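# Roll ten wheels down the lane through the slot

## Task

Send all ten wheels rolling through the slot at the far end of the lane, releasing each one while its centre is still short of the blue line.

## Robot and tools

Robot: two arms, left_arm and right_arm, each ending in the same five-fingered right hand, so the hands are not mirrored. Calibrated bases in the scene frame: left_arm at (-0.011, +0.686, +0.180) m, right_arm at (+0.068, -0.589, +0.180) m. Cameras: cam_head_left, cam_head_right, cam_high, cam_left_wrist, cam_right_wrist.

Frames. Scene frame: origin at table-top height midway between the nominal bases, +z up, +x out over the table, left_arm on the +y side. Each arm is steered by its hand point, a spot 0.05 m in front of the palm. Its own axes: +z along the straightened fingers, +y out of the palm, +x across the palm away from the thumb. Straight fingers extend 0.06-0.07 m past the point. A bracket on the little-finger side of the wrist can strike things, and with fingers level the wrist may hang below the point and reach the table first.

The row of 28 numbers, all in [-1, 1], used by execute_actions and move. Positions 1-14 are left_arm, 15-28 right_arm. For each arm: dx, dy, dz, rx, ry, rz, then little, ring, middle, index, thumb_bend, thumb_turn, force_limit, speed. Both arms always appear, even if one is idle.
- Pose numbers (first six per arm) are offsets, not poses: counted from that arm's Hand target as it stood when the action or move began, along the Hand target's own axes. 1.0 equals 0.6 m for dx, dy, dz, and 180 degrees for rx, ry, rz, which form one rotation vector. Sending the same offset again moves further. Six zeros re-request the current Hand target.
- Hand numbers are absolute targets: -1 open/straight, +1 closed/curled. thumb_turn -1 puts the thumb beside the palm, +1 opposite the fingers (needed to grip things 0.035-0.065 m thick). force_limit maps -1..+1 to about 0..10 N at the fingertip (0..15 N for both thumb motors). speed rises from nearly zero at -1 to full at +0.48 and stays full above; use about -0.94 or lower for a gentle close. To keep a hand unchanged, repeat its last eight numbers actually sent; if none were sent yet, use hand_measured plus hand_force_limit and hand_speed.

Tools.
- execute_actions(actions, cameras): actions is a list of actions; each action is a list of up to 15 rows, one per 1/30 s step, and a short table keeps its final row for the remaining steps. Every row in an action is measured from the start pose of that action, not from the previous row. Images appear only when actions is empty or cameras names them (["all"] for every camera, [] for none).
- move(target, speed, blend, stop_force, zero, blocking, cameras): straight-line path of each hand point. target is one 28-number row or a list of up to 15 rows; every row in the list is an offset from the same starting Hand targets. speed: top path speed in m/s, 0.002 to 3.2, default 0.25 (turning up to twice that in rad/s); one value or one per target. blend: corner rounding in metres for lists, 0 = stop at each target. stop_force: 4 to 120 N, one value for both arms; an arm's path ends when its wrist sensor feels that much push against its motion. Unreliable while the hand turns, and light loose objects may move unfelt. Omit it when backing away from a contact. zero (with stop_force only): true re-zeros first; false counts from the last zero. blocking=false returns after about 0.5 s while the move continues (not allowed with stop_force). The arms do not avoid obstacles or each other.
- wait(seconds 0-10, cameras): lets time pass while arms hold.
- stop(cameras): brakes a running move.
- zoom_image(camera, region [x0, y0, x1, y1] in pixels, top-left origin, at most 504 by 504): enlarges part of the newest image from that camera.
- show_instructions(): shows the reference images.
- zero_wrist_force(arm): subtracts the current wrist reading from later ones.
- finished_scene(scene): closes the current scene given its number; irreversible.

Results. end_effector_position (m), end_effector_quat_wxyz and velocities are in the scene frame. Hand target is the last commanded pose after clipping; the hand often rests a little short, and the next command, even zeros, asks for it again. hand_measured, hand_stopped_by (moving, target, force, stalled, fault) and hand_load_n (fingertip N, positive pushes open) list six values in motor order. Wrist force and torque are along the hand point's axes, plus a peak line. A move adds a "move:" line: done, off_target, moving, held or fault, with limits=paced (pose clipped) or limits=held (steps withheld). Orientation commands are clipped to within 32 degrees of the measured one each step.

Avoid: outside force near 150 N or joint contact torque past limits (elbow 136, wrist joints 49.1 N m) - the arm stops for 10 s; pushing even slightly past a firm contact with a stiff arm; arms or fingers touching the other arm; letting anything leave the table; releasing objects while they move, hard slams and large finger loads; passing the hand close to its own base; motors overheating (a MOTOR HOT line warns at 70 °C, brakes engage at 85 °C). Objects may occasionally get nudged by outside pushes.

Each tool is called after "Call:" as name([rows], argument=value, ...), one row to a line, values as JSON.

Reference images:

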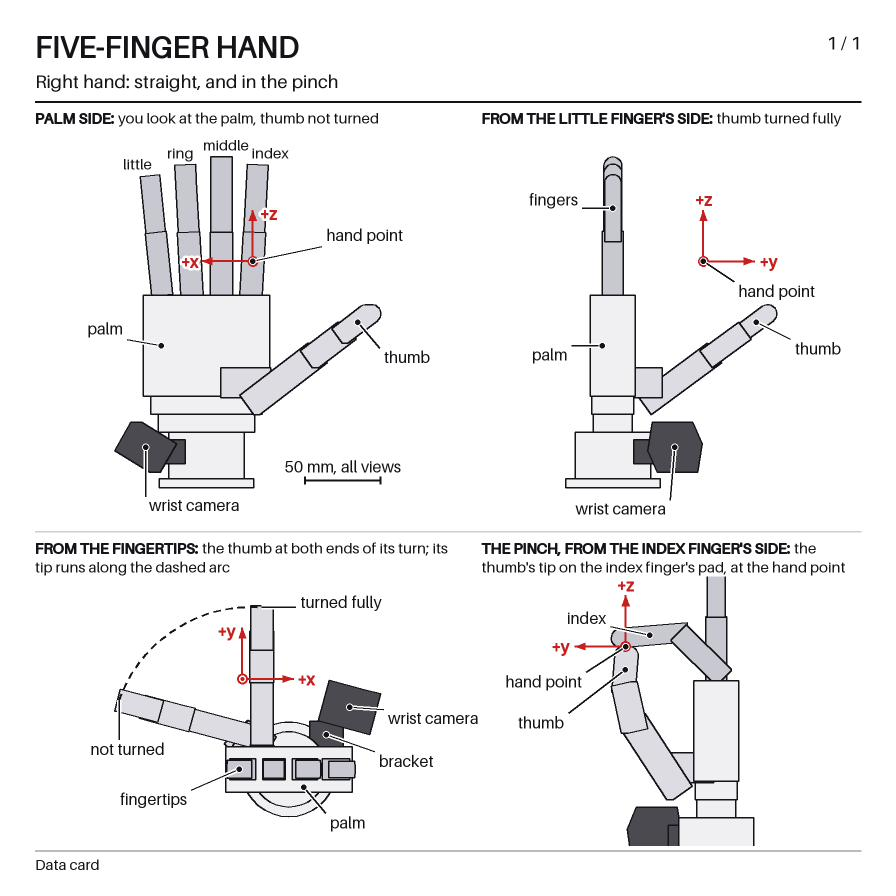

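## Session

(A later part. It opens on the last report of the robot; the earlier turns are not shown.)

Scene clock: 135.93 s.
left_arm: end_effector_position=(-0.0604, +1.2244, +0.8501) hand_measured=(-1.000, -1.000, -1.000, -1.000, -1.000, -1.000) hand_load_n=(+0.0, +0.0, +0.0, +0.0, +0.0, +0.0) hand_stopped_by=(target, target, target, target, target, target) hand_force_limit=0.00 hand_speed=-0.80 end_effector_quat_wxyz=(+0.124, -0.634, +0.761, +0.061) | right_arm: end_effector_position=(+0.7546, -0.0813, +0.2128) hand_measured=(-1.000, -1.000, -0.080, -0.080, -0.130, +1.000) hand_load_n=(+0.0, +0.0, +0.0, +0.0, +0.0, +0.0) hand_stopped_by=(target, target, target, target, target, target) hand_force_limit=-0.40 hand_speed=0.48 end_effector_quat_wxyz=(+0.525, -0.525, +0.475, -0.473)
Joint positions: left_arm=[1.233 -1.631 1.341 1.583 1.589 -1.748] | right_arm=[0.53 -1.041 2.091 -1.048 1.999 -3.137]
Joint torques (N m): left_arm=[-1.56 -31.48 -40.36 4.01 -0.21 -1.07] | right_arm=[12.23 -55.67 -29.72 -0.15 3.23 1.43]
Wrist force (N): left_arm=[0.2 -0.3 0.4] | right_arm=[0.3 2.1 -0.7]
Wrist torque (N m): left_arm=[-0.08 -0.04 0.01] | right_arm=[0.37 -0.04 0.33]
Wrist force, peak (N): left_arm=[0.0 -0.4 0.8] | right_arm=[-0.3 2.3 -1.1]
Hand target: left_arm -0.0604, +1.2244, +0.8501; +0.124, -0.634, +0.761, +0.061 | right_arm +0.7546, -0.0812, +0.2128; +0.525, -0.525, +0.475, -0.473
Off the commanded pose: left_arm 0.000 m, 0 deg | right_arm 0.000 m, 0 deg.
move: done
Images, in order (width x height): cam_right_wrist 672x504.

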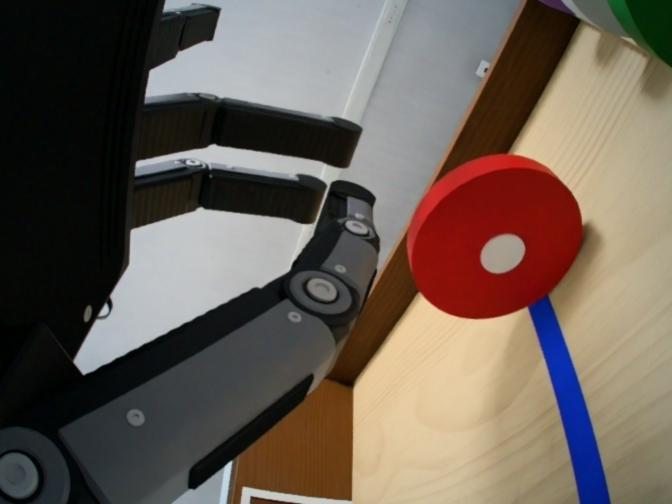

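Call:
move([
  [0,0,0,0,0,0,-1,-1,-1,-1,-1,-1,0,-0.8,0.003,0.05,0.004,0,0.011,0,-1,-1,-0.08,-0.08,-0.13,1,-0.4,0.48],
  [0,0,0,0,0,0,-1,-1,-1,-1,-1,-1,0,-0.8,0.003,0.0942,0.004,0,0.011,0,-1,-1,-0.08,-0.08,-0.13,1,-0.4,0.48],
], speed=[0.15,0.04], stop_force=5, cameras=["cam_right_wrist"])

Call:
move(target=[0,0,0,0,0,0,-1,-1,-1,-1,-1,-1,0,-0.8,0,0,0,0,0,0,-1,-1,-0.01,-0.01,-0.1,1,-0.4,-0.8])

Call:
move(target=[0,0,0,0,0,0,-1,-1,-1,-1,-1,-1,0,-0.8,0,0,0,0,0,0,-1,-1,0.35,0.35,0.3,1,-0.4,-0.93], cameras=["cam_right_wrist"])

Scene clock: 138.70 s.
left_arm: end_effector_position=(-0.0604, +1.2244, +0.8501) hand_measured=(-1.000, -1.000, -1.000, -1.000, -1.000, -1.000) hand_load_n=(+0.0, +0.0, +0.0, +0.0, -0.5, +0.0) hand_stopped_by=(target, target, target, target, target, target) hand_force_limit=0.00 hand_speed=-0.80 end_effector_quat_wxyz=(+0.124, -0.634, +0.761, +0.061) | right_arm: end_effector_position=(+0.7571, -0.0826, +0.1563) hand_measured=(-1.000, -1.000, -0.080, -0.080, -0.130, +1.000) hand_load_n=(+0.0, +0.0, +0.0, +0.0, +0.0, +0.0) hand_stopped_by=(target, target, target, target, target, target) hand_force_limit=-0.40 hand_speed=0.48 end_effector_quat_wxyz=(+0.517, -0.516, +0.484, -0.482)
Joint positions: left_arm=[1.233 -1.631 1.341 1.583 1.589 -1.748] | right_arm=[0.541 -0.941 2.079 -1.136 2.044 -3.137]
Joint torques (N m): left_arm=[-1.01 -33.26 -40.42 3.76 -0.18 -1.11] | right_arm=[12.1 -58.26 -26.35 -4.51 3.46 -2.31]
Wrist force (N): left_arm=[0.5 -0.3 0.2] | right_arm=[0.2 2.1 -0.9]
Wrist torque (N m): left_arm=[-0.05 -0.07 0.02] | right_arm=[0.38 -0.04 0.20]
Wrist force, peak (N): left_arm=[0.7 -0.9 0.6] | right_arm=[0.7 3.0 -0.5]
Hand target: left_arm -0.0604, +1.2244, +0.8501; +0.124, -0.634, +0.761, +0.061 | right_arm +0.7571, -0.0826, +0.1563; +0.517, -0.516, +0.484, -0.482
Off the commanded pose: left_arm 0.000 m, 0 deg | right_arm 0.000 m, 0 deg.
move: done
Images, in order (width x height): cam_right_wrist 672x504.

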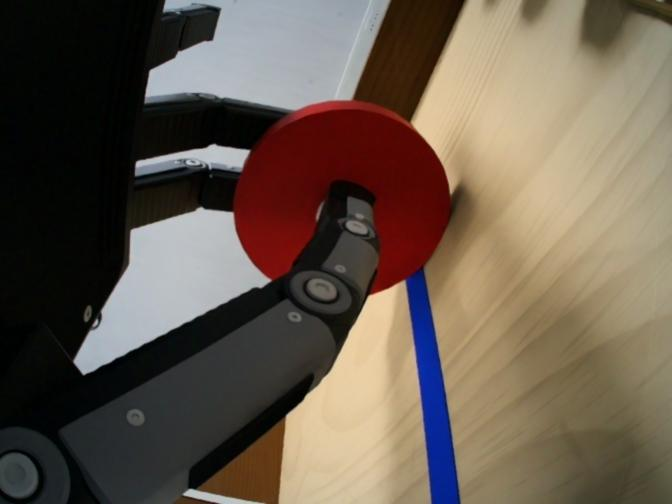

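Scene clock: 139.20 s.
left_arm: end_effector_position=(-0.0604, +1.2244, +0.8501) hand_measured=(-1.000, -1.000, -1.000, -1.000, -1.000, -1.000) hand_load_n=(+0.0, +0.0, +0.0, +0.0, +0.0, +0.0) hand_stopped_by=(target, target, target, target, target, target) hand_force_limit=0.00 hand_speed=-0.80 end_effector_quat_wxyz=(+0.124, -0.634, +0.761, +0.061) | right_arm: end_effector_position=(+0.7571, -0.0826, +0.1563) hand_measured=(-1.000, -1.000, -0.010, -0.010, -0.100, +1.000) hand_load_n=(+0.0, +0.0, +0.0, +0.0, +0.0, +0.0) hand_stopped_by=(target, target, target, target, target, target) hand_force_limit=-0.40 hand_speed=-0.80 end_effector_quat_wxyz=(+0.517, -0.516, +0.484, -0.482)
Joint positions: left_arm=[1.233 -1.631 1.341 1.583 1.589 -1.748] | right_arm=[0.541 -0.941 2.079 -1.136 2.044 -3.137]
Joint torques (N m): left_arm=[-1.26 -31.04 -41.75 3.9 -0.07 -0.98] | right_arm=[16.78 -58.03 -25.91 -4.26 3.52 -2.44]
Wrist force (N): left_arm=[0.2 -0.3 0.4] | right_arm=[0.5 2.4 -1.0]
Wrist torque (N m): left_arm=[-0.07 -0.05 0.02] | right_arm=[0.43 -0.07 0.23]
Wrist force, peak (N): left_arm=[-0.3 -0.8 0.4] | right_arm=[0.5 2.4 -1.0]
Hand target: left_arm -0.0604, +1.2244, +0.8501; +0.124, -0.634, +0.761, +0.061 | right_arm +0.7571, -0.0826, +0.1563; +0.517, -0.516, +0.484, -0.482
Off the commanded pose: left_arm 0.000 m, 0 deg | right_arm 0.000 m, 0 deg.
move: done

Scene clock: 139.90 s.
left_arm: end_effector_position=(-0.0604, +1.2244, +0.8501) hand_measured=(-1.000, -1.000, -1.000, -1.000, -1.000, -1.000) hand_load_n=(+0.0, +0.0, +0.0, +0.0, +0.0, +0.0) hand_stopped_by=(target, target, target, target, target, target) hand_force_limit=0.00 hand_speed=-0.80 end_effector_quat_wxyz=(+0.124, -0.634, +0.761, +0.061) | right_arm: end_effector_position=(+0.7571, -0.0826, +0.1563) hand_measured=(-1.000, -1.000, +0.054, +0.054, -0.056, +1.000) hand_load_n=(+0.0, -0.5, +4.0, +3.5, +4.5, -1.0) hand_stopped_by=(target, target, force, force, force, target) hand_force_limit=-0.40 hand_speed=-0.93 end_effector_quat_wxyz=(+0.517, -0.516, +0.484, -0.482)
Joint positions: left_arm=[1.233 -1.631 1.341 1.583 1.589 -1.748] | right_arm=[0.541 -0.941 2.079 -1.136 2.044 -3.137]
Joint torques (N m): left_arm=[-1.01 -33.72 -40.86 4.07 -0.54 -1.1] | right_arm=[10.52 -58.28 -26.04 -4.02 3.47 -2.88]
Wrist force (N): left_arm=[-0.1 -0.5 0.0] | right_arm=[0.6 2.5 -0.4]
Wrist torque (N m): left_arm=[-0.08 0.03 -0.01] | right_arm=[0.39 -0.10 0.24]
Wrist force, peak (N): left_arm=[0.0 -0.1 0.9] | right_arm=[0.6 2.5 -0.4]
Hand target: left_arm -0.0604, +1.2244, +0.8501; +0.124, -0.634, +0.761, +0.061 | right_arm +0.7571, -0.0826, +0.1563; +0.517, -0.516, +0.484, -0.482
Off the commanded pose: left_arm 0.000 m, 0 deg | right_arm 0.000 m, 0 deg.
move: done
Images, in order (width x height): cam_right_wrist 672x504.

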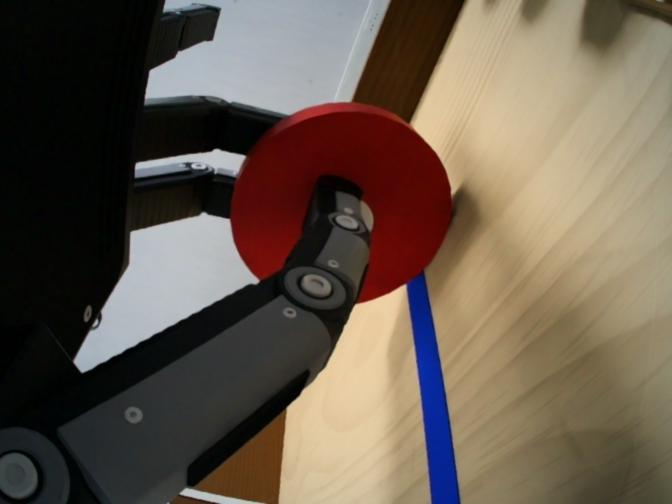

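Call:
move([
  [0,0,0,0,0,0,-1,-1,-1,-1,-1,-1,0,-0.8,0,-0.05,0,0,0,0,-1,-1,0.35,0.35,0.3,1,-0.4,-0.93],
  [0,0,0,0,0,0,-1,-1,-1,-1,-1,-1,0,-0.8,0.0192,-0.05,-0.099,0,0.0433,0,-1,-1,0.35,0.35,0.3,1,-0.4,-0.93],
], speed=[0.12,0.25], blend=[0.008,0])

Call:
move([
  [0,0,0,0,0,0,-1,-1,-1,-1,-1,-1,0,-0.8,0,0.038,0,0,0,0,-1,-1,0.35,0.35,0.3,1,-0.4,-0.93],
  [0,0,0,0,0,0,-1,-1,-1,-1,-1,-1,0,-0.8,0,0.058,0,0,0,0,-1,-1,0.35,0.35,0.3,1,-0.4,-0.93],
], speed=[0.1,0.012], stop_force=4, cameras=["cam_right_wrist"])

Call:
move(target=[0,0,0,0,0,0,-1,-1,-1,-1,-1,-1,0,-0.8,0,0,0,0,0,0,-1,-1,-0.08,-0.08,-0.17,1,-0.4,-0.85])

Call:
move([
  [0,0,0,0,0,0,-1,-1,-1,-1,-1,-1,0,-0.8,0,-0.092,0,0,0,0,-1,-1,-0.08,-0.08,-0.17,1,-0.4,-0.85],
  [0,0,0,0,0,0,-1,-1,-1,-1,-1,-1,0,-0.8,0.096,-0.092,-0.026,0,0,0,-1,-1,-1,0,0.5,1,-0.4,0.48],
], speed=[0.35,0.35], cameras=["cam_right_wrist"])

Scene clock: 144.60 s.
left_arm: end_effector_position=(-0.0604, +1.2244, +0.8501) hand_measured=(-1.000, -1.000, -1.000, -1.000, -1.000, -1.000) hand_load_n=(+0.0, +0.0, +0.0, +0.0, +0.0, +0.0) hand_stopped_by=(target, target, target, target, target, target) hand_force_limit=0.00 hand_speed=-0.80 end_effector_quat_wxyz=(+0.124, -0.634, +0.761, +0.061) | right_arm: end_effector_position=(+0.6987, -0.0982, +0.1864) hand_measured=(-1.000, -1.000, +0.054, +0.054, -0.056, +1.000) hand_load_n=(+0.0, +0.0, +4.0, +3.5, +4.5, -1.0) hand_stopped_by=(target, target, force, force, force, target) hand_force_limit=-0.40 hand_speed=-0.93 end_effector_quat_wxyz=(+0.483, -0.482, +0.518, -0.515)
Joint positions: left_arm=[1.233 -1.631 1.341 1.583 1.589 -1.748] | right_arm=[0.629 -1.013 2.13 -1.113 2.268 -3.136]
Joint torques (N m): left_arm=[-1.71 -30.78 -41.08 4.09 -0.29 -1.36] | right_arm=[13.87 -77.89 -13.7 -4.28 3.76 -2.76]
Wrist force (N): left_arm=[0.3 -0.5 -0.2] | right_arm=[0.6 2.2 -0.9]
Wrist torque (N m): left_arm=[-0.06 -0.04 0.01] | right_arm=[0.37 -0.09 0.24]
Wrist force, peak (N): left_arm=[-0.3 -0.8 0.9] | right_arm=[0.6 3.2 -0.6]
Hand target: left_arm -0.0604, +1.2244, +0.8501; +0.124, -0.634, +0.761, +0.061 | right_arm +0.6986, -0.0982, +0.1864; +0.483, -0.482, +0.518, -0.516
Off the commanded pose: left_arm 0.000 m, 0 deg | right_arm 0.000 m, 0 deg.
move: done

Scene clock: 146.63 s.
left_arm: end_effector_position=(-0.0604, +1.2244, +0.8501) hand_measured=(-1.000, -1.000, -1.000, -1.000, -1.000, -1.000) hand_load_n=(+0.0, +0.0, +0.0, +0.0, -0.5, +0.0) hand_stopped_by=(target, target, target, target, target, target) hand_force_limit=0.00 hand_speed=-0.80 end_effector_quat_wxyz=(+0.124, -0.634, +0.761, +0.061) | right_arm: end_effector_position=(+0.6986, -0.0981, +0.1557) hand_measured=(-1.000, -1.000, +0.054, +0.054, -0.056, +1.000) hand_load_n=(+0.0, +0.0, +5.0, +4.0, +2.5, -1.0) hand_stopped_by=(target, target, force, force, force, target) hand_force_limit=-0.40 hand_speed=-0.93 end_effector_quat_wxyz=(+0.483, -0.482, +0.518, -0.516)
Joint positions: left_arm=[1.233 -1.631 1.341 1.583 1.589 -1.748] | right_arm=[0.63 -0.959 2.129 -1.166 2.268 -3.136]
Joint torques (N m): left_arm=[-2.53 -31.32 -40.93 3.72 -0.27 -1.22] | right_arm=[9.48 -78.18 -12.39 -0.22 2.69 -2.26]
Wrist force (N): left_arm=[-0.3 -0.6 0.2] | right_arm=[0.5 2.1 -0.8]
Wrist torque (N m): left_arm=[-0.10 0.04 -0.03] | right_arm=[0.34 -0.08 0.23]
Wrist force, peak (N): left_arm=[0.1 -0.8 0.5] | right_arm=[1.1 -4.9 -1.7]
Hand target: left_arm -0.0604, +1.2244, +0.8501; +0.124, -0.634, +0.761, +0.061 | right_arm +0.6986, -0.0981, +0.1557; +0.483, -0.482, +0.518, -0.516 (not the last commanded pose)
Off the commanded pose: left_arm 0.000 m, 0 deg | right_arm 0.004 m, 0 deg.
move: contact (right_arm); path passed 1 of 2 targets
Images, in order (width x height): cam_right_wrist 672x504.

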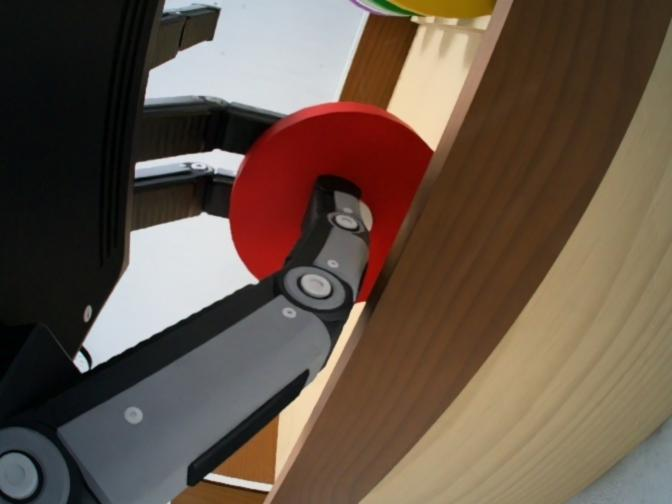

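Scene clock: 147.43 s.
left_arm: end_effector_position=(-0.0604, +1.2244, +0.8501) hand_measured=(-1.000, -1.000, -1.000, -1.000, -1.000, -1.000) hand_load_n=(+0.0, +0.0, +0.0, +0.0, +0.0, +0.0) hand_stopped_by=(target, target, target, target, target, target) hand_force_limit=0.00 hand_speed=-0.80 end_effector_quat_wxyz=(+0.124, -0.634, +0.761, +0.061) | right_arm: end_effector_position=(+0.6986, -0.0981, +0.1557) hand_measured=(-1.000, -1.000, -0.080, -0.080, -0.168, +1.000) hand_load_n=(+0.0, +0.0, +0.0, +0.0, -2.0, +0.0) hand_stopped_by=(target, target, target, target, target, target) hand_force_limit=-0.40 hand_speed=-0.85 end_effector_quat_wxyz=(+0.483, -0.482, +0.518, -0.516)
Joint positions: left_arm=[1.233 -1.631 1.341 1.583 1.589 -1.748] | right_arm=[0.63 -0.959 2.129 -1.166 2.268 -3.136]
Joint torques (N m): left_arm=[-0.87 -30.97 -40.8 3.77 -0.39 -1.33] | right_arm=[6.47 -75.53 -11.81 0.29 2.08 -1.38]
Wrist force (N): left_arm=[0.3 -0.2 0.5] | right_arm=[0.2 -0.1 0.0]
Wrist torque (N m): left_arm=[-0.06 -0.05 0.01] | right_arm=[0.33 -0.05 0.19]
Wrist force, peak (N): left_arm=[0.2 -0.7 0.8] | right_arm=[0.8 2.3 -0.7]
Hand target: left_arm -0.0604, +1.2244, +0.8501; +0.124, -0.634, +0.761, +0.061 | right_arm +0.6986, -0.0981, +0.1557; +0.483, -0.482, +0.518, -0.516
Off the commanded pose: left_arm 0.000 m, 0 deg | right_arm 0.000 m, 0 deg.
move: done

Scene clock: 149.67 s.
left_arm: end_effector_position=(-0.0604, +1.2244, +0.8501) hand_measured=(-1.000, -1.000, -1.000, -1.000, -1.000, -1.000) hand_load_n=(+0.0, +0.0, +0.0, +0.0, +0.0, +0.0) hand_stopped_by=(target, target, target, target, target, target) hand_force_limit=0.00 hand_speed=-0.80 end_effector_quat_wxyz=(+0.124, -0.634, +0.761, +0.061) | right_arm: end_effector_position=(+0.6792, -0.1546, +0.2107) hand_measured=(-1.000, -1.000, -1.000, +0.000, +0.500, +1.000) hand_load_n=(+0.0, +0.0, +0.0, +0.0, +0.0, +0.0) hand_stopped_by=(target, target, target, target, target, target) hand_force_limit=-0.40 hand_speed=0.48 end_effector_quat_wxyz=(+0.483, -0.482, +0.518, -0.516)
Joint positions: left_arm=[1.233 -1.631 1.341 1.583 1.589 -1.748] | right_arm=[0.564 -1.108 2.241 -1.129 2.203 -3.137]
Joint torques (N m): left_arm=[-0.72 -31.37 -41.91 3.57 -0.24 -0.86] | right_arm=[-8.26 -67.01 -13.99 -4.06 -2.82 -2.73]
Wrist force (N): left_arm=[0.0 -0.3 -0.1] | right_arm=[0.0 2.2 -0.9]
Wrist torque (N m): left_arm=[-0.04 0.00 -0.01] | right_arm=[0.41 -0.01 0.34]
Wrist force, peak (N): left_arm=[0.6 -0.8 0.3] | right_arm=[1.7 2.3 -1.4]
Hand target: left_arm -0.0604, +1.2244, +0.8501; +0.124, -0.634, +0.761, +0.061 | right_arm +0.6792, -0.1546, +0.2107; +0.483, -0.482, +0.518, -0.516
Off the commanded pose: left_arm 0.000 m, 0 deg | right_arm 0.000 m, 0 deg.
move: done
Images, in order (width x height): cam_right_wrist 672x504.

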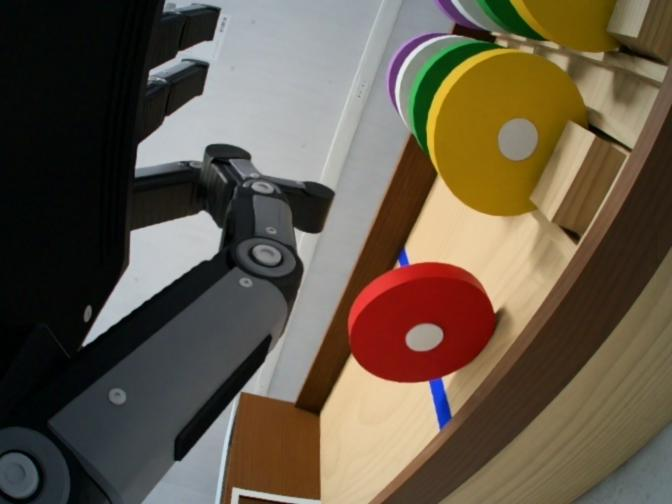

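Call:
move([
  [0,0,0,0,0,0,-1,-1,-1,-1,-1,-1,0,-0.8,0.013,0.0,0.001,0,0,0,-1,-1,-1,0,0.5,1,-0.4,0.48],
  [0,0,0,0,0,0,-1,-1,-1,-1,-1,-1,0,-0.8,0.013,0.097,0.001,0,0,0,-1,-1,-1,0,0.5,1,-0.4,0.48],
], speed=[0.25,0.25], blend=[0.003,0], cameras=["cam_right_wrist"])

Call:
execute_actions([
  [[0,0,0,0,0,0,-1,-1,-1,-1,-1,-1,0,-0.8,-0.00055,0,0,0,0,0,-1,-1,-1,0,0.5,1,-0.4,0.48],[0,0,0,0,0,0,-1,-1,-1,-1,-1,-1,0,-0.8,-0.0022,0,0,0,0,0,-1,-1,-1,0,0.5,1,-0.4,0.48],[0,0,0,0,0,0,-1,-1,-1,-1,-1,-1,0,-0.8,-0.005,0,0,0,0,0,-1,-1,-1,0,0.5,1,-0.4,0.48],[0,0,0,0,0,0,-1,-1,-1,-1,-1,-1,0,-0.8,-0.0089,0,0,0,0,0,-1,-1,-1,0,0.5,1,-0.4,0.48],[0,0,0,0,0,0,-1,-1,-1,-1,-1,-1,0,-0.8,-0.0148,0,0,0,0,0,-1,-1,-1,0,0.5,1,-0.4,0.48],[0,0,0,0,0,0,-1,-1,-1,-1,-1,-1,0,-0.8,-0.02475,0,0,0,0,0,-1,-1,-1,0,0.5,1,-0.4,0.48],[0,0,0,0,0,0,-1,-1,-1,-1,-1,-1,0,-0.8,-0.0387,0,0,0,0,0,-1,-1,-1,0,0.5,1,-0.4,0.48],[0,0,0,0,0,0,-1,-1,-1,-1,-1,-1,0,-0.8,-0.0567,0,0,0,0,0,-1,-1,-1,0,0.5,1,-0.4,0.48],[0,0,0,0,0,0,-1,-1,-1,-1,-1,-1,0,-0.8,-0.0747,0,0,0,0,0,-1,-1,-1,0,0.5,1,-0.4,0.48],[0,0,0,0,0,0,-1,-1,-1,-1,-1,-1,0,-0.8,-0.08865,0,0,0,0,0,-1,-1,-1,0,0.5,1,-0.4,0.48],[0,0,0,0,0,0,-1,-1,-1,-1,-1,-1,0,-0.8,-0.0985,0,0,0,0,0,-1,-1,-1,0,0.5,1,-0.4,0.48],[0,0,0,0,0,0,-1,-1,-1,-1,-1,-1,0,-0.8,-0.1043,0,0,0,0,0,-1,-1,-1,0,0.5,1,-0.4,0.48],[0,0,0,0,0,0,-1,-1,-1,-1,-1,-1,0,-0.8,-0.106,0,0,0,0,0,-1,-1,-1,0,0.5,1,-0.4,0.48],[0,0,0,0,0,0,-1,-1,-1,-1,-1,-1,0,-0.8,-0.106,0,0,0,0,0,-1,-1,-1,0,0.5,1,-0.4,0.48],[0,0,0,0,0,0,-1,-1,-1,-1,-1,-1,0,-0.8,-0.106,0,0,0,0,0,-1,-1,-1,0,0.5,1,-0.4,0.48]],
], cameras=["cam_high"])

Call:
wait(seconds=0.25, cameras=["cam_high"])

Call:
wait(seconds=0.4, cameras=["cam_head_left", "cam_high", "cam_right_wrist"])

Scene clock: 152.43 s.
left_arm: end_effector_position=(-0.0604, +1.2244, +0.8501) hand_measured=(-1.000, -1.000, -1.000, -1.000, -1.000, -1.000) hand_load_n=(+0.0, +0.0, +0.0, +0.0, +0.0, +0.0) hand_stopped_by=(target, target, target, target, target, target) hand_force_limit=0.00 hand_speed=-0.80 end_effector_quat_wxyz=(+0.124, -0.634, +0.761, +0.061) | right_arm: end_effector_position=(+0.6791, -0.1623, +0.1526) hand_measured=(-1.000, -1.000, -1.000, +0.000, +0.500, +1.000) hand_load_n=(+0.0, +0.0, -0.5, +0.0, +0.0, +0.0) hand_stopped_by=(target, target, target, target, target, target) hand_force_limit=-0.40 hand_speed=0.48 end_effector_quat_wxyz=(+0.483, -0.482, +0.518, -0.516)
Joint positions: left_arm=[1.233 -1.631 1.341 1.583 1.589 -1.748] | right_arm=[0.551 -1 2.253 -1.25 2.19 -3.137]
Joint torques (N m): left_arm=[-1.02 -31.72 -41.75 3.92 -0.2 -1.12] | right_arm=[3.54 -48.92 -21.37 -5.13 -3.07 -2.38]
Wrist force (N): left_arm=[0.0 -0.4 0.2] | right_arm=[0.5 2.1 -0.9]
Wrist torque (N m): left_arm=[-0.08 -0.01 -0.01] | right_arm=[0.39 -0.07 0.45]
Wrist force, peak (N): left_arm=[0.8 -0.7 0.5] | right_arm=[0.4 3.4 -0.6]
Hand target: left_arm -0.0604, +1.2244, +0.8501; +0.124, -0.634, +0.761, +0.061 | right_arm +0.6791, -0.1623, +0.1525; +0.483, -0.482, +0.518, -0.516
Off the commanded pose: left_arm 0.000 m, 0 deg | right_arm 0.000 m, 0 deg.
move: done
Images, in order (width x height): cam_right_wrist 672x504.

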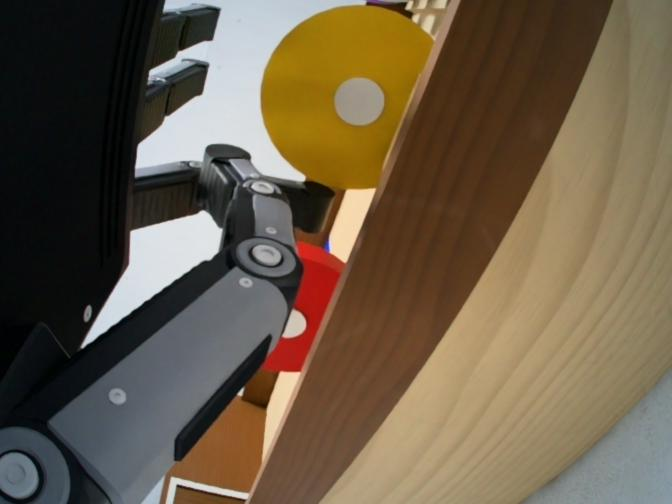

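Scene clock: 153.33 s.
left_arm: end_effector_position=(-0.0604, +1.2244, +0.8501) hand_measured=(-1.000, -1.000, -1.000, -1.000, -1.000, -1.000) hand_load_n=(+0.0, -0.5, +0.0, -0.5, +0.0, +0.0) hand_stopped_by=(target, target, target, target, target, target) hand_force_limit=0.00 hand_speed=-0.80 end_effector_quat_wxyz=(+0.124, -0.634, +0.761, +0.061) | right_arm: end_effector_position=(+0.6831, -0.0990, +0.1528) hand_measured=(-1.000, -1.000, -1.000, +0.000, +0.500, +1.000) hand_load_n=(+0.0, +0.0, +0.0, +0.0, +0.0, +0.0) hand_stopped_by=(target, target, target, target, target, target) hand_force_limit=-0.40 hand_speed=0.48 end_effector_quat_wxyz=(+0.483, -0.482, +0.518, -0.515)
Joint positions: left_arm=[1.233 -1.631 1.341 1.583 1.589 -1.748] | right_arm=[0.644 -0.962 2.149 -1.184 2.282 -3.137]
Joint torques (N m): left_arm=[-2.15 -31.26 -40.8 3.81 -0.31 -1.21] | right_arm=[9.97 -57.62 -22.76 0.52 3 1.45]
Wrist force (N): left_arm=[0.6 0.0 0.2] | right_arm=[0.8 2.0 -0.8]
Wrist torque (N m): left_arm=[-0.02 -0.09 0.05] | right_arm=[0.37 -0.13 0.31]
Wrist force, peak (N): left_arm=[0.1 -0.7 0.6] | right_arm=[2.6 1.8 -0.8]
Hand target: left_arm -0.0604, +1.2244, +0.8501; +0.124, -0.634, +0.761, +0.061 | right_arm +0.6835, -0.0988, +0.1527; +0.483, -0.482, +0.518, -0.516
Off the commanded pose: left_arm 0.000 m, 0 deg | right_arm 0.000 m, 0 deg.
Step readings (end_effector_position of left_arm | right_arm):
0: (-0.0604, +1.2244, +0.8501) | (+0.6791, -0.1623, +0.1526)
1: (-0.0604, +1.2244, +0.8501) | (+0.6791, -0.1623, +0.1526)
2: (-0.0604, +1.2244, +0.8501) | (+0.6791, -0.1623, +0.1526)
4: (-0.0604, +1.2244, +0.8501) | (+0.6792, -0.1614, +0.1526)
8: (-0.0604, +1.2244, +0.8501) | (+0.6796, -0.1538, +0.1525)
15: (-0.0604, +1.2244, +0.8501) | (+0.6816, -0.1094, +0.1531)
Images, in order (width x height): cam_high 896x504.

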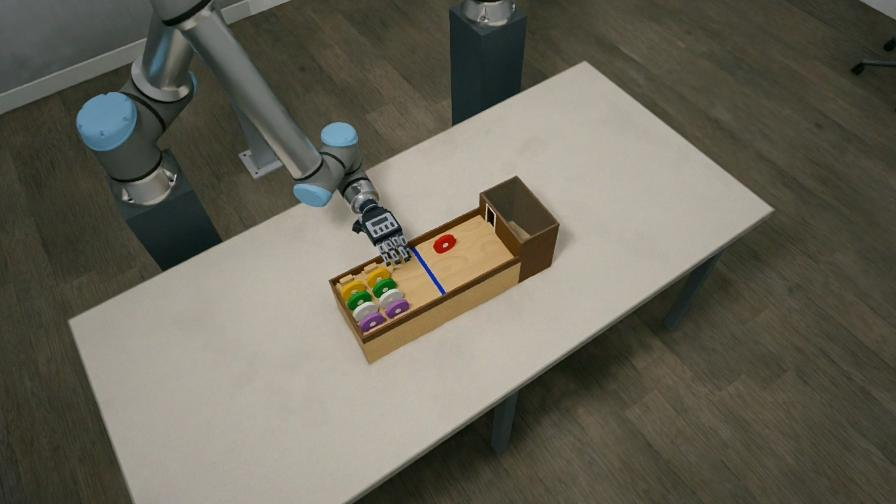

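Scene clock: 153.60 s.
left_arm: end_effector_position=(-0.0604, +1.2244, +0.8501) hand_measured=(-1.000, -1.000, -1.000, -1.000, -1.000, -1.000) hand_load_n=(+0.0, +0.0, +0.0, +0.0, +0.0, +0.0) hand_stopped_by=(target, target, target, target, target, target) hand_force_limit=0.00 hand_speed=-0.80 end_effector_quat_wxyz=(+0.124, -0.634, +0.761, +0.061) | right_arm: end_effector_position=(+0.6831, -0.0989, +0.1528) hand_measured=(-1.000, -1.000, -1.000, +0.000, +0.500, +1.000) hand_load_n=(+0.0, +0.0, -0.5, +0.0, +0.0, +0.0) hand_stopped_by=(target, target, target, target, target, target) hand_force_limit=-0.40 hand_speed=0.48 end_effector_quat_wxyz=(+0.483, -0.482, +0.518, -0.515)
Joint positions: left_arm=[1.233 -1.631 1.341 1.583 1.589 -1.748] | right_arm=[0.644 -0.962 2.149 -1.184 2.283 -3.137]
Joint torques (N m): left_arm=[-0.44 -32.52 -40.87 3.52 -0.38 -1.12] | right_arm=[10.97 -54.93 -23.65 0.67 3.43 1.38]
Wrist force (N): left_arm=[0.2 -0.2 0.3] | right_arm=[0.6 2.0 -0.8]
Wrist torque (N m): left_arm=[-0.03 -0.03 0.02] | right_arm=[0.36 -0.11 0.30]
Wrist force, peak (N): left_arm=[0.3 -0.6 0.2] | right_arm=[0.6 2.0 -1.1]
Hand target: left_arm -0.0604, +1.2244, +0.8501; +0.124, -0.634, +0.761, +0.061 | right_arm +0.6835, -0.0988, +0.1527; +0.483, -0.482, +0.518, -0.516
Off the commanded pose: left_arm 0.000 m, 0 deg | right_arm 0.000 m, 0 deg.
wait: 0.27 s; at rest by 0.17 s
Images, in order (width x height): cam_high 896x504.

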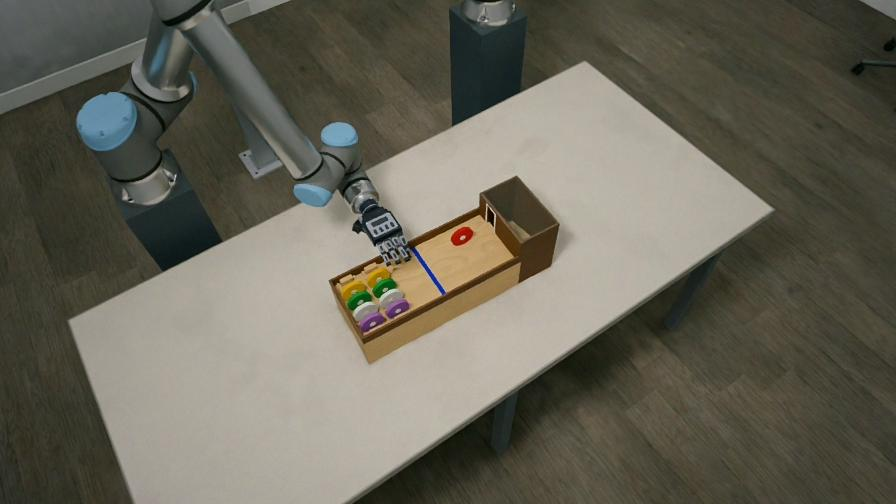

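Scene clock: 154.00 s.
left_arm: end_effector_position=(-0.0604, +1.2244, +0.8501) hand_measured=(-1.000, -1.000, -1.000, -1.000, -1.000, -1.000) hand_load_n=(+0.0, +0.0, +0.0, +0.0, +0.0, -0.5) hand_stopped_by=(target, target, target, target, target, target) hand_force_limit=0.00 hand_speed=-0.80 end_effector_quat_wxyz=(+0.124, -0.634, +0.761, +0.061) | right_arm: end_effector_position=(+0.6831, -0.0989, +0.1528) hand_measured=(-1.000, -1.000, -1.000, +0.000, +0.500, +1.000) hand_load_n=(+0.0, +0.0, +0.0, +0.0, +0.0, +0.0) hand_stopped_by=(target, target, target, target, target, target) hand_force_limit=-0.40 hand_speed=0.48 end_effector_quat_wxyz=(+0.483, -0.482, +0.518, -0.515)
Joint positions: left_arm=[1.233 -1.631 1.341 1.583 1.589 -1.748] | right_arm=[0.644 -0.962 2.149 -1.184 2.283 -3.137]
Joint torques (N m): left_arm=[-1.06 -32.38 -41.06 3.89 -0.37 -1.24] | right_arm=[9.1 -55.19 -23.72 0.29 3.96 1.93]
Wrist force (N): left_arm=[0.5 -0.3 0.3] | right_arm=[0.6 1.7 -1.0]
Wrist torque (N m): left_arm=[-0.06 -0.08 0.03] | right_arm=[0.33 -0.09 0.28]
Wrist force, peak (N): left_arm=[0.1 -0.9 0.8] | right_arm=[0.6 2.1 -0.8]
Hand target: left_arm -0.0604, +1.2244, +0.8501; +0.124, -0.634, +0.761, +0.061 | right_arm +0.6835, -0.0988, +0.1527; +0.483, -0.482, +0.518, -0.516
Off the commanded pose: left_arm 0.000 m, 0 deg | right_arm 0.000 m, 0 deg.
wait: 0.40 s; at rest by 0.17 s
Images, in order (width x height): cam_head_left 896x504, cam_high 896x504, cam_right_wrist 672x504.

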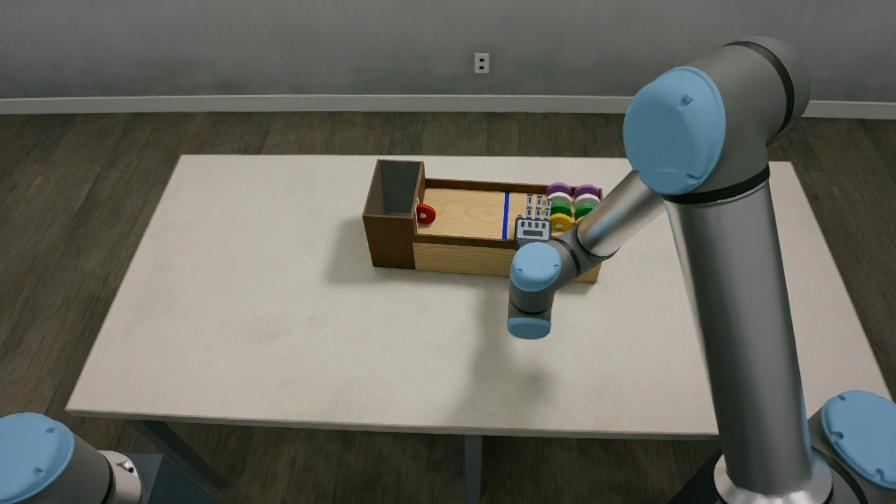

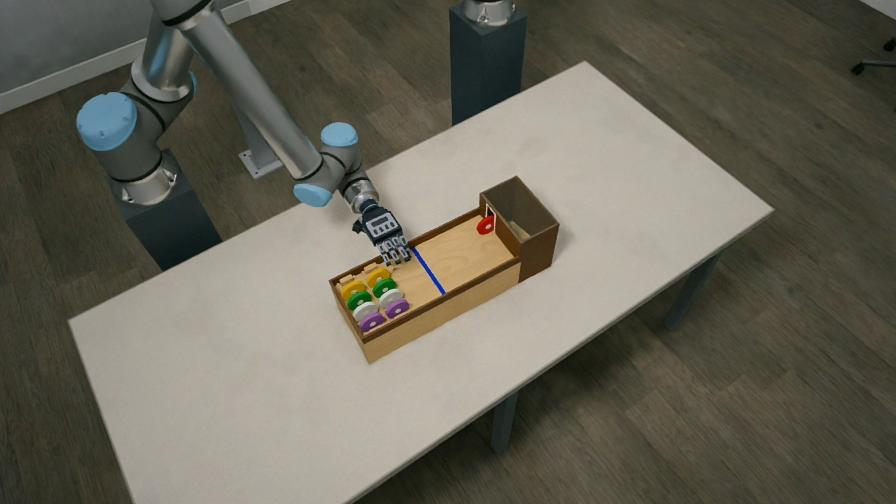

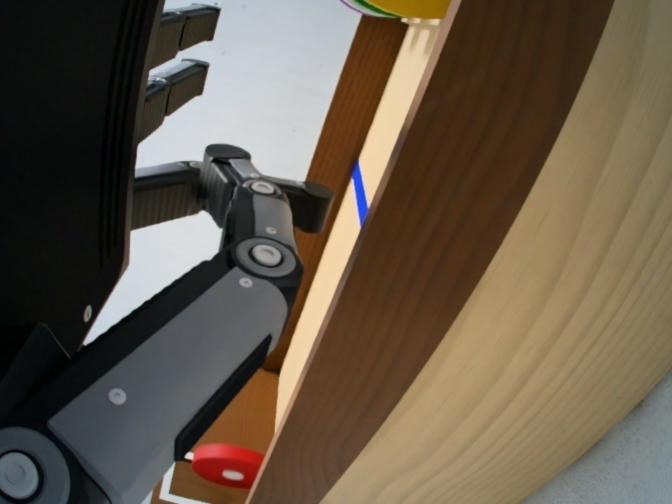

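Call:
wait(seconds=0.1, cameras=["cam_head_left", "cam_high", "cam_right_wrist"])

Scene clock: 156.57 s.
left_arm: end_effector_position=(-0.0604, +1.2244, +0.8501) hand_measured=(-1.000, -1.000, -1.000, -1.000, -1.000, -1.000) hand_load_n=(+0.0, +0.0, +0.0, +0.0, +0.0, +0.0) hand_stopped_by=(target, target, target, target, target, target) hand_force_limit=0.00 hand_speed=-0.80 end_effector_quat_wxyz=(+0.124, -0.634, +0.761, +0.061) | right_arm: end_effector_position=(+0.6831, -0.0989, +0.1528) hand_measured=(-1.000, -1.000, -1.000, +0.000, +0.500, +1.000) hand_load_n=(+0.0, +0.0, +0.0, +0.0, +0.0, +0.0) hand_stopped_by=(target, target, target, target, target, target) hand_force_limit=-0.40 hand_speed=0.48 end_effector_quat_wxyz=(+0.483, -0.482, +0.518, -0.515)
Joint positions: left_arm=[1.233 -1.631 1.341 1.583 1.589 -1.748] | right_arm=[0.644 -0.962 2.149 -1.184 2.283 -3.137]
Joint torques (N m): left_arm=[-0.38 -32.11 -42.07 3.76 -0.26 -1.15] | right_arm=[10.54 -56.08 -23.76 0.56 3.42 1.87]
Wrist force (N): left_arm=[0.1 -0.3 0.4] | right_arm=[0.7 1.8 -0.7]
Wrist torque (N m): left_arm=[-0.06 -0.02 0.00] | right_arm=[0.32 -0.13 0.29]
Wrist force, peak (N): left_arm=[0.0 -0.9 0.7] | right_arm=[0.9 2.1 -1.1]
Hand target: left_arm -0.0604, +1.2244, +0.8501; +0.124, -0.634, +0.761, +0.061 | right_arm +0.6835, -0.0988, +0.1527; +0.483, -0.482, +0.518, -0.516
Off the commanded pose: left_arm 0.000 m, 0 deg | right_arm 0.000 m, 0 deg.
wait: 0.10 s; at rest from the start
Images, in order (width x height): cam_head_left 896x504, cam_high 896x504, cam_right_wrist 672x504.

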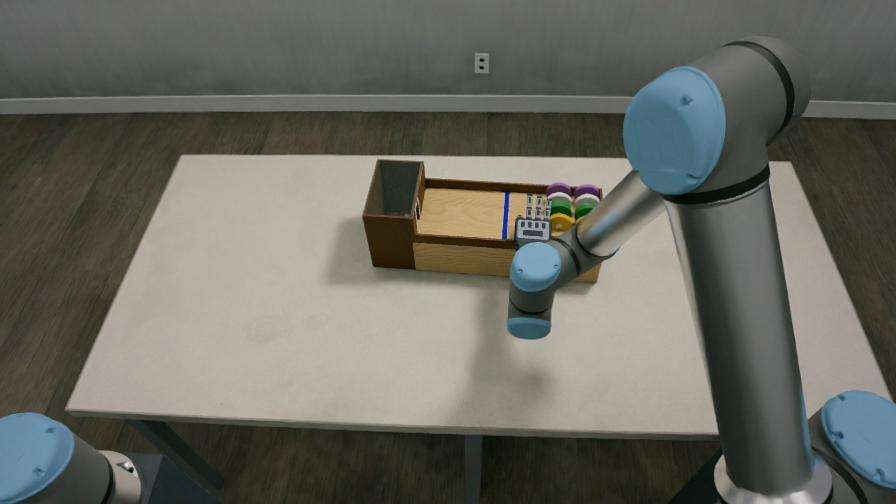

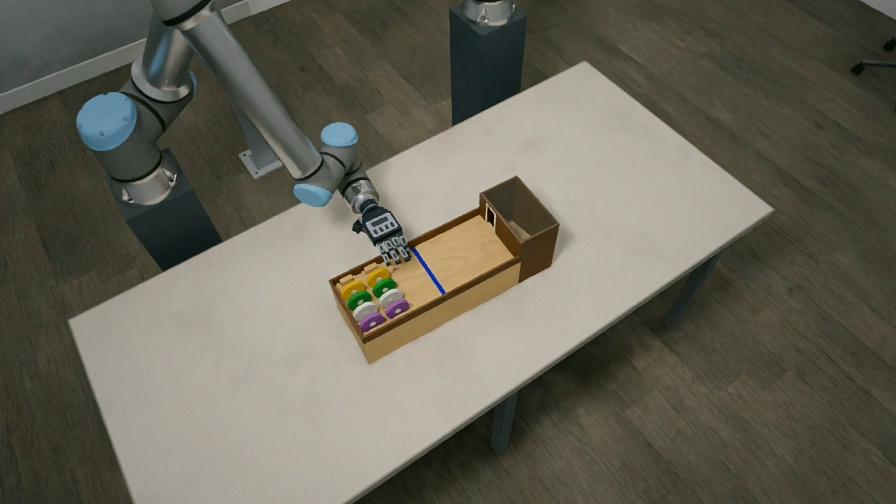

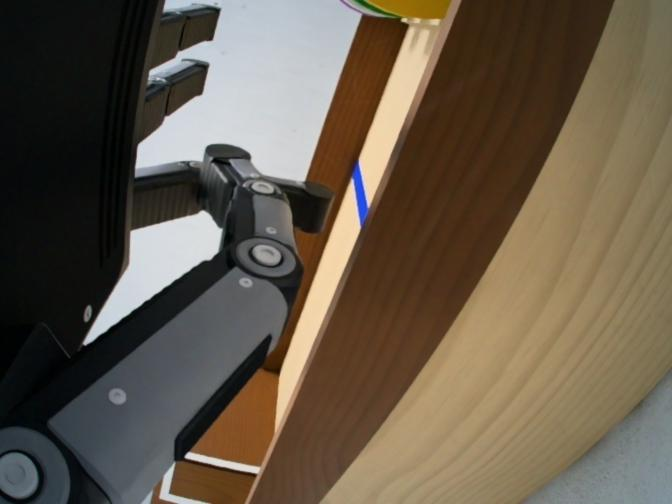

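Call:
zoom_image(camera="cam_high", region=[440, 160, 580, 290])

Call:
zoom_image(camera="cam_head_left", region=[350, 150, 620, 290])

Scaled by 3.600.

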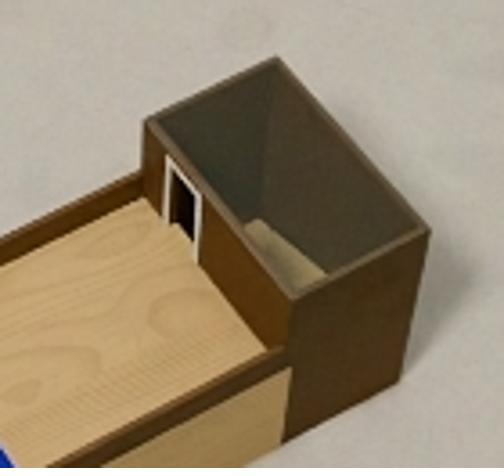

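Scaled by 1.867.

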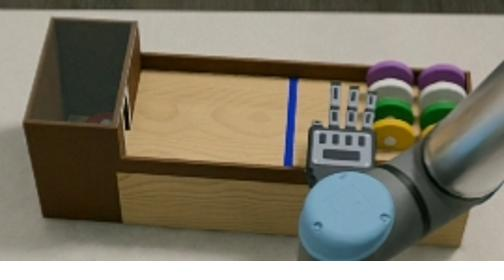

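Call:
move([
  [0,0,0,0,0,0,-1,-1,-1,-1,-1,-1,0,-0.8,0,-0.112,0,0,0,0,-1,-1,-0.08,-0.08,-0.17,1,-0.4,0.3],
  [0,0,0,0,0,0,-1,-1,-1,-1,-1,-1,0,-0.8,0.1578,-0.112,0.0464,0,0,0,-1,-1,-0.08,-0.08,-0.17,1,-0.4,0.3],
], blend=[0.02,0], speed=0.35, cameras=["cam_right_wrist", "cam_head_left"])

Scene clock: 160.17 s.
left_arm: end_effector_position=(-0.0604, +1.2244, +0.8501) hand_measured=(-1.000, -1.000, -1.000, -1.000, -1.000, -1.000) hand_load_n=(+0.0, +0.0, +0.0, +0.0, +0.0, +0.0) hand_stopped_by=(target, target, target, target, target, target) hand_force_limit=0.00 hand_speed=-0.80 end_effector_quat_wxyz=(+0.124, -0.634, +0.761, +0.061) | right_arm: end_effector_position=(+0.7049, -0.1953, +0.2195) hand_measured=(-1.000, -1.000, -0.080, -0.080, -0.170, +1.000) hand_load_n=(+0.0, -0.5, +0.0, +0.0, +0.0, +0.0) hand_stopped_by=(target, target, target, target, target, target) hand_force_limit=-0.40 hand_speed=0.30 end_effector_quat_wxyz=(+0.483, -0.482, +0.518, -0.516)
Joint positions: left_arm=[1.233 -1.631 1.341 1.583 1.589 -1.748] | right_arm=[0.469 -1.138 2.267 -1.126 2.108 -3.137]
Joint torques (N m): left_arm=[-1.77 -32.17 -42.29 3.93 -0.6 -1.26] | right_arm=[-4.3 -67.68 -13.66 -4.48 -4.3 -2.18]
Wrist force (N): left_arm=[0.3 -0.3 0.6] | right_arm=[-0.1 2.3 -1.0]
Wrist torque (N m): left_arm=[-0.08 -0.06 0.02] | right_arm=[0.41 0.02 0.09]
Wrist force, peak (N): left_arm=[-0.2 -0.8 0.7] | right_arm=[0.7 3.6 -1.0]
Hand target: left_arm -0.0604, +1.2244, +0.8501; +0.124, -0.634, +0.761, +0.061 | right_arm +0.7049, -0.1954, +0.2195; +0.483, -0.482, +0.518, -0.516
Off the commanded pose: left_arm 0.000 m, 0 deg | right_arm 0.000 m, 0 deg.
move: done
Images, in order (width x height): cam_head_left 896x504, cam_right_wrist 672x504.

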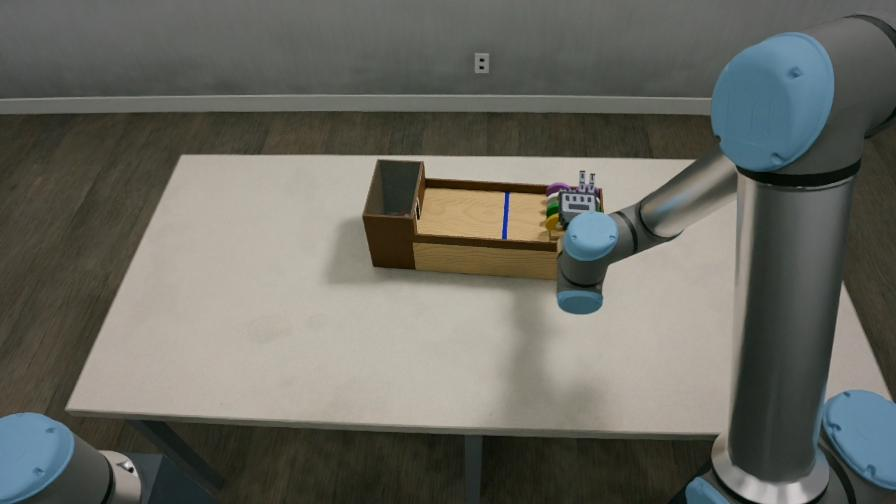

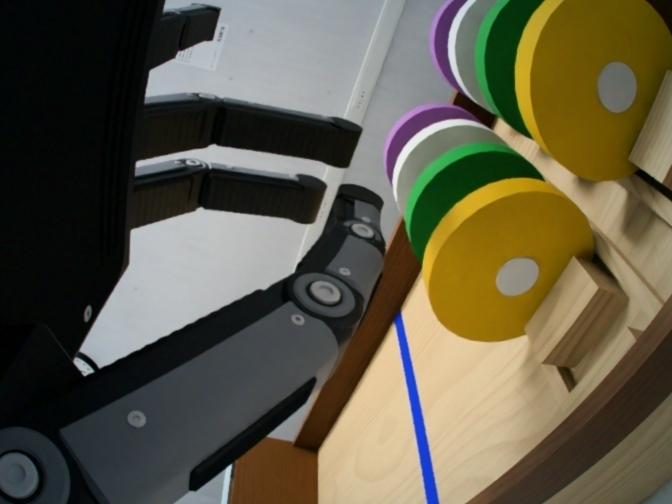

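Call:
move([
  [0,0,0,0,0,0,-1,-1,-1,-1,-1,-1,0,-0.8,-0.0025,0.05,-0.0058,0,0,0,-1,-1,-0.08,-0.08,-0.17,1,-0.4,0.3],
  [0,0,0,0,0,0,-1,-1,-1,-1,-1,-1,0,-0.8,-0.0025,0.105,-0.0058,0,0,0,-1,-1,-0.08,-0.08,-0.17,1,-0.4,0.3],
], speed=[0.15,0.03], stop_force=5, cameras=["cam_right_wrist"])

Scene clock: 163.27 s.
left_arm: end_effector_position=(-0.0604, +1.2244, +0.8501) hand_measured=(-1.000, -1.000, -1.000, -1.000, -1.000, -1.000) hand_load_n=(+0.0, +0.0, +0.0, +0.0, +0.0, -0.5) hand_stopped_by=(target, target, target, target, target, target) hand_force_limit=0.00 hand_speed=-0.80 end_effector_quat_wxyz=(+0.124, -0.634, +0.761, +0.061) | right_arm: end_effector_position=(+0.7014, -0.1935, +0.1566) hand_measured=(-1.000, -1.000, -0.080, -0.080, -0.170, +1.000) hand_load_n=(+0.0, +0.0, +0.0, +0.0, +0.0, +0.0) hand_stopped_by=(target, target, target, target, target, target) hand_force_limit=-0.40 hand_speed=0.30 end_effector_quat_wxyz=(+0.483, -0.482, +0.518, -0.516)
Joint positions: left_arm=[1.233 -1.631 1.341 1.583 1.589 -1.748] | right_arm=[0.476 -1.014 2.271 -1.253 2.114 -3.137]
Joint torques (N m): left_arm=[-0.75 -32.94 -41.72 3.63 -0.62 -1.44] | right_arm=[11.43 -51.43 -22.91 -4.37 3.74 -2.17]
Wrist force (N): left_arm=[0.3 -0.2 -0.2] | right_arm=[0.4 2.0 -0.9]
Wrist torque (N m): left_arm=[-0.01 -0.04 0.02] | right_arm=[0.36 -0.04 0.12]
Wrist force, peak (N): left_arm=[0.4 -0.9 0.7] | right_arm=[0.3 2.7 -1.4]
Hand target: left_arm -0.0604, +1.2244, +0.8501; +0.124, -0.634, +0.761, +0.061 | right_arm +0.7014, -0.1935, +0.1566; +0.483, -0.482, +0.518, -0.516
Off the commanded pose: left_arm 0.000 m, 0 deg | right_arm 0.000 m, 0 deg.
move: done
Images, in order (width x height): cam_right_wrist 672x504.

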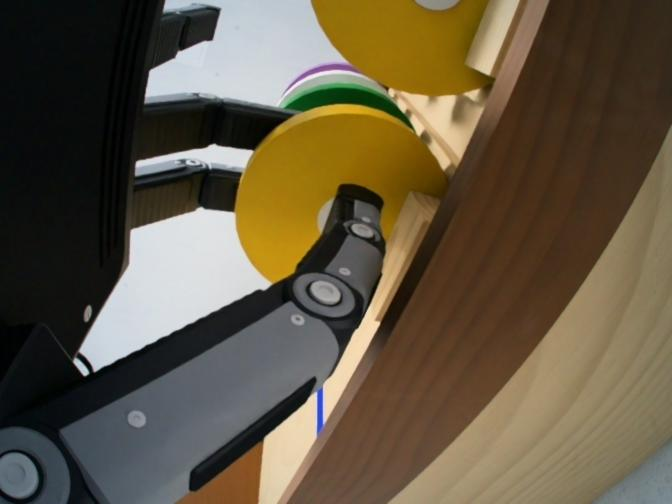

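Call:
move(target=[0,0,0,0,0,0,-1,-1,-1,-1,-1,-1,0,-0.8,0,0,0,0,0,0,-1,-1,0.35,0.35,0.3,1,-0.4,-0.93], cameras=["cam_right_wrist"])

Scene clock: 164.47 s.
left_arm: end_effector_position=(-0.0604, +1.2244, +0.8501) hand_measured=(-1.000, -1.000, -1.000, -1.000, -1.000, -1.000) hand_load_n=(+0.0, +0.0, +0.0, +0.0, +0.0, +0.0) hand_stopped_by=(target, target, target, target, target, target) hand_force_limit=0.00 hand_speed=-0.80 end_effector_quat_wxyz=(+0.124, -0.634, +0.761, +0.061) | right_arm: end_effector_position=(+0.7014, -0.1935, +0.1566) hand_measured=(-1.000, -1.000, +0.070, +0.062, -0.088, +1.000) hand_load_n=(+0.0, +0.0, +4.5, +4.0, +4.5, +1.0) hand_stopped_by=(target, target, force, force, force, target) hand_force_limit=-0.40 hand_speed=-0.93 end_effector_quat_wxyz=(+0.483, -0.482, +0.518, -0.516)
Joint positions: left_arm=[1.233 -1.631 1.341 1.583 1.589 -1.748] | right_arm=[0.476 -1.014 2.271 -1.253 2.114 -3.137]
Joint torques (N m): left_arm=[-2.18 -33.1 -41.29 3.71 -0.29 -1.11] | right_arm=[11.03 -48.82 -19.97 -4.47 2.76 -2.58]
Wrist force (N): left_arm=[0.0 -0.2 0.1] | right_arm=[0.3 2.5 1.0]
Wrist torque (N m): left_arm=[-0.04 0.00 0.01] | right_arm=[0.41 -0.05 0.12]
Wrist force, peak (N): left_arm=[0.4 -0.6 0.5] | right_arm=[0.3 2.5 1.0]
Hand target: left_arm -0.0604, +1.2244, +0.8501; +0.124, -0.634, +0.761, +0.061 | right_arm +0.7014, -0.1935, +0.1566; +0.483, -0.482, +0.518, -0.516
Off the commanded pose: left_arm 0.000 m, 0 deg | right_arm 0.000 m, 0 deg.
move: done
Images, in order (width x height): cam_right_wrist 672x504.

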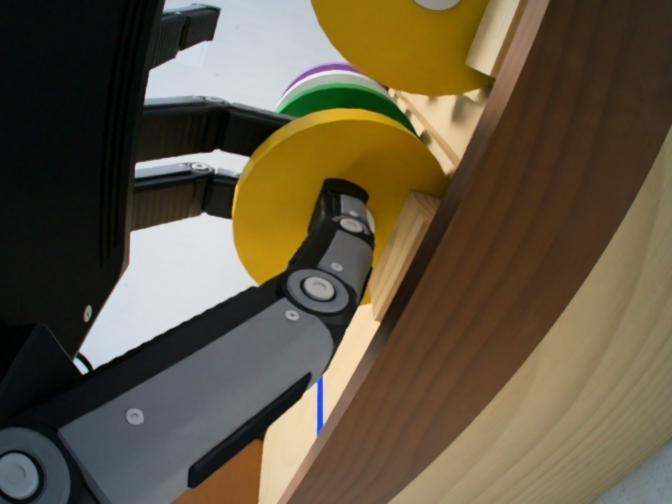

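Call:
move([
  [0,0,0,0,0,0,-1,-1,-1,-1,-1,-1,0,-0.8,0,-0.09,0,0,0,0,-1,-1,0.35,0.35,0.3,1,-0.4,-0.93],
  [0,0,0,0,0,0,-1,-1,-1,-1,-1,-1,0,-0.8,-0.1578,-0.09,-0.0188,0,-0.0072,0,-1,-1,0.35,0.35,0.3,1,-0.4,-0.93],
  [0,0,0,0,0,0,-1,-1,-1,-1,-1,-1,0,-0.8,-0.1578,-0.012,-0.0188,0,-0.0072,0,-1,-1,0.35,0.35,0.3,1,-0.4,-0.93],
], blend=[0.015,0.01,0], speed=[0.2,0.3,0.2], cameras=["cam_right_wrist"])

Scene clock: 167.10 s.
left_arm: end_effector_position=(-0.0604, +1.2244, +0.8501) hand_measured=(-1.000, -1.000, -1.000, -1.000, -1.000, -1.000) hand_load_n=(+0.0, +0.0, +0.0, -0.5, +0.0, +0.0) hand_stopped_by=(target, target, target, target, target, target) hand_force_limit=0.00 hand_speed=-0.80 end_effector_quat_wxyz=(+0.124, -0.634, +0.761, +0.061) | right_arm: end_effector_position=(+0.6966, -0.0983, +0.1642) hand_measured=(-1.000, -1.000, +0.070, +0.062, -0.088, +1.000) hand_load_n=(+0.0, +0.0, +3.0, +4.0, +1.5, +1.0) hand_stopped_by=(target, target, force, force, force, target) hand_force_limit=-0.40 hand_speed=-0.93 end_effector_quat_wxyz=(+0.488, -0.488, +0.513, -0.510)
Joint positions: left_arm=[1.233 -1.631 1.341 1.583 1.589 -1.748] | right_arm=[0.622 -0.979 2.141 -1.159 2.239 -3.136]
Joint torques (N m): left_arm=[-1.64 -30.79 -41.54 3.73 -0.46 -1.24] | right_arm=[14.27 -51.84 -24.98 -4.43 3.96 -2.46]
Wrist force (N): left_arm=[-0.1 -0.9 0.5] | right_arm=[0.7 2.2 -0.5]
Wrist torque (N m): left_arm=[-0.17 0.01 -0.03] | right_arm=[0.34 -0.11 0.30]
Wrist force, peak (N): left_arm=[-0.1 -0.5 1.0] | right_arm=[0.4 3.7 -0.4]
Hand target: left_arm -0.0604, +1.2244, +0.8501; +0.124, -0.634, +0.761, +0.061 | right_arm +0.6967, -0.0983, +0.1641; +0.488, -0.488, +0.513, -0.510
Off the commanded pose: left_arm 0.000 m, 0 deg | right_arm 0.000 m, 0 deg.
move: done
Images, in order (width x height): cam_right_wrist 672x504.

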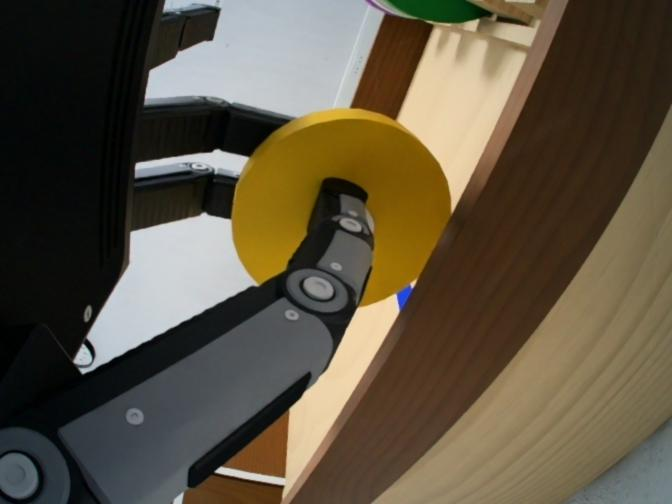

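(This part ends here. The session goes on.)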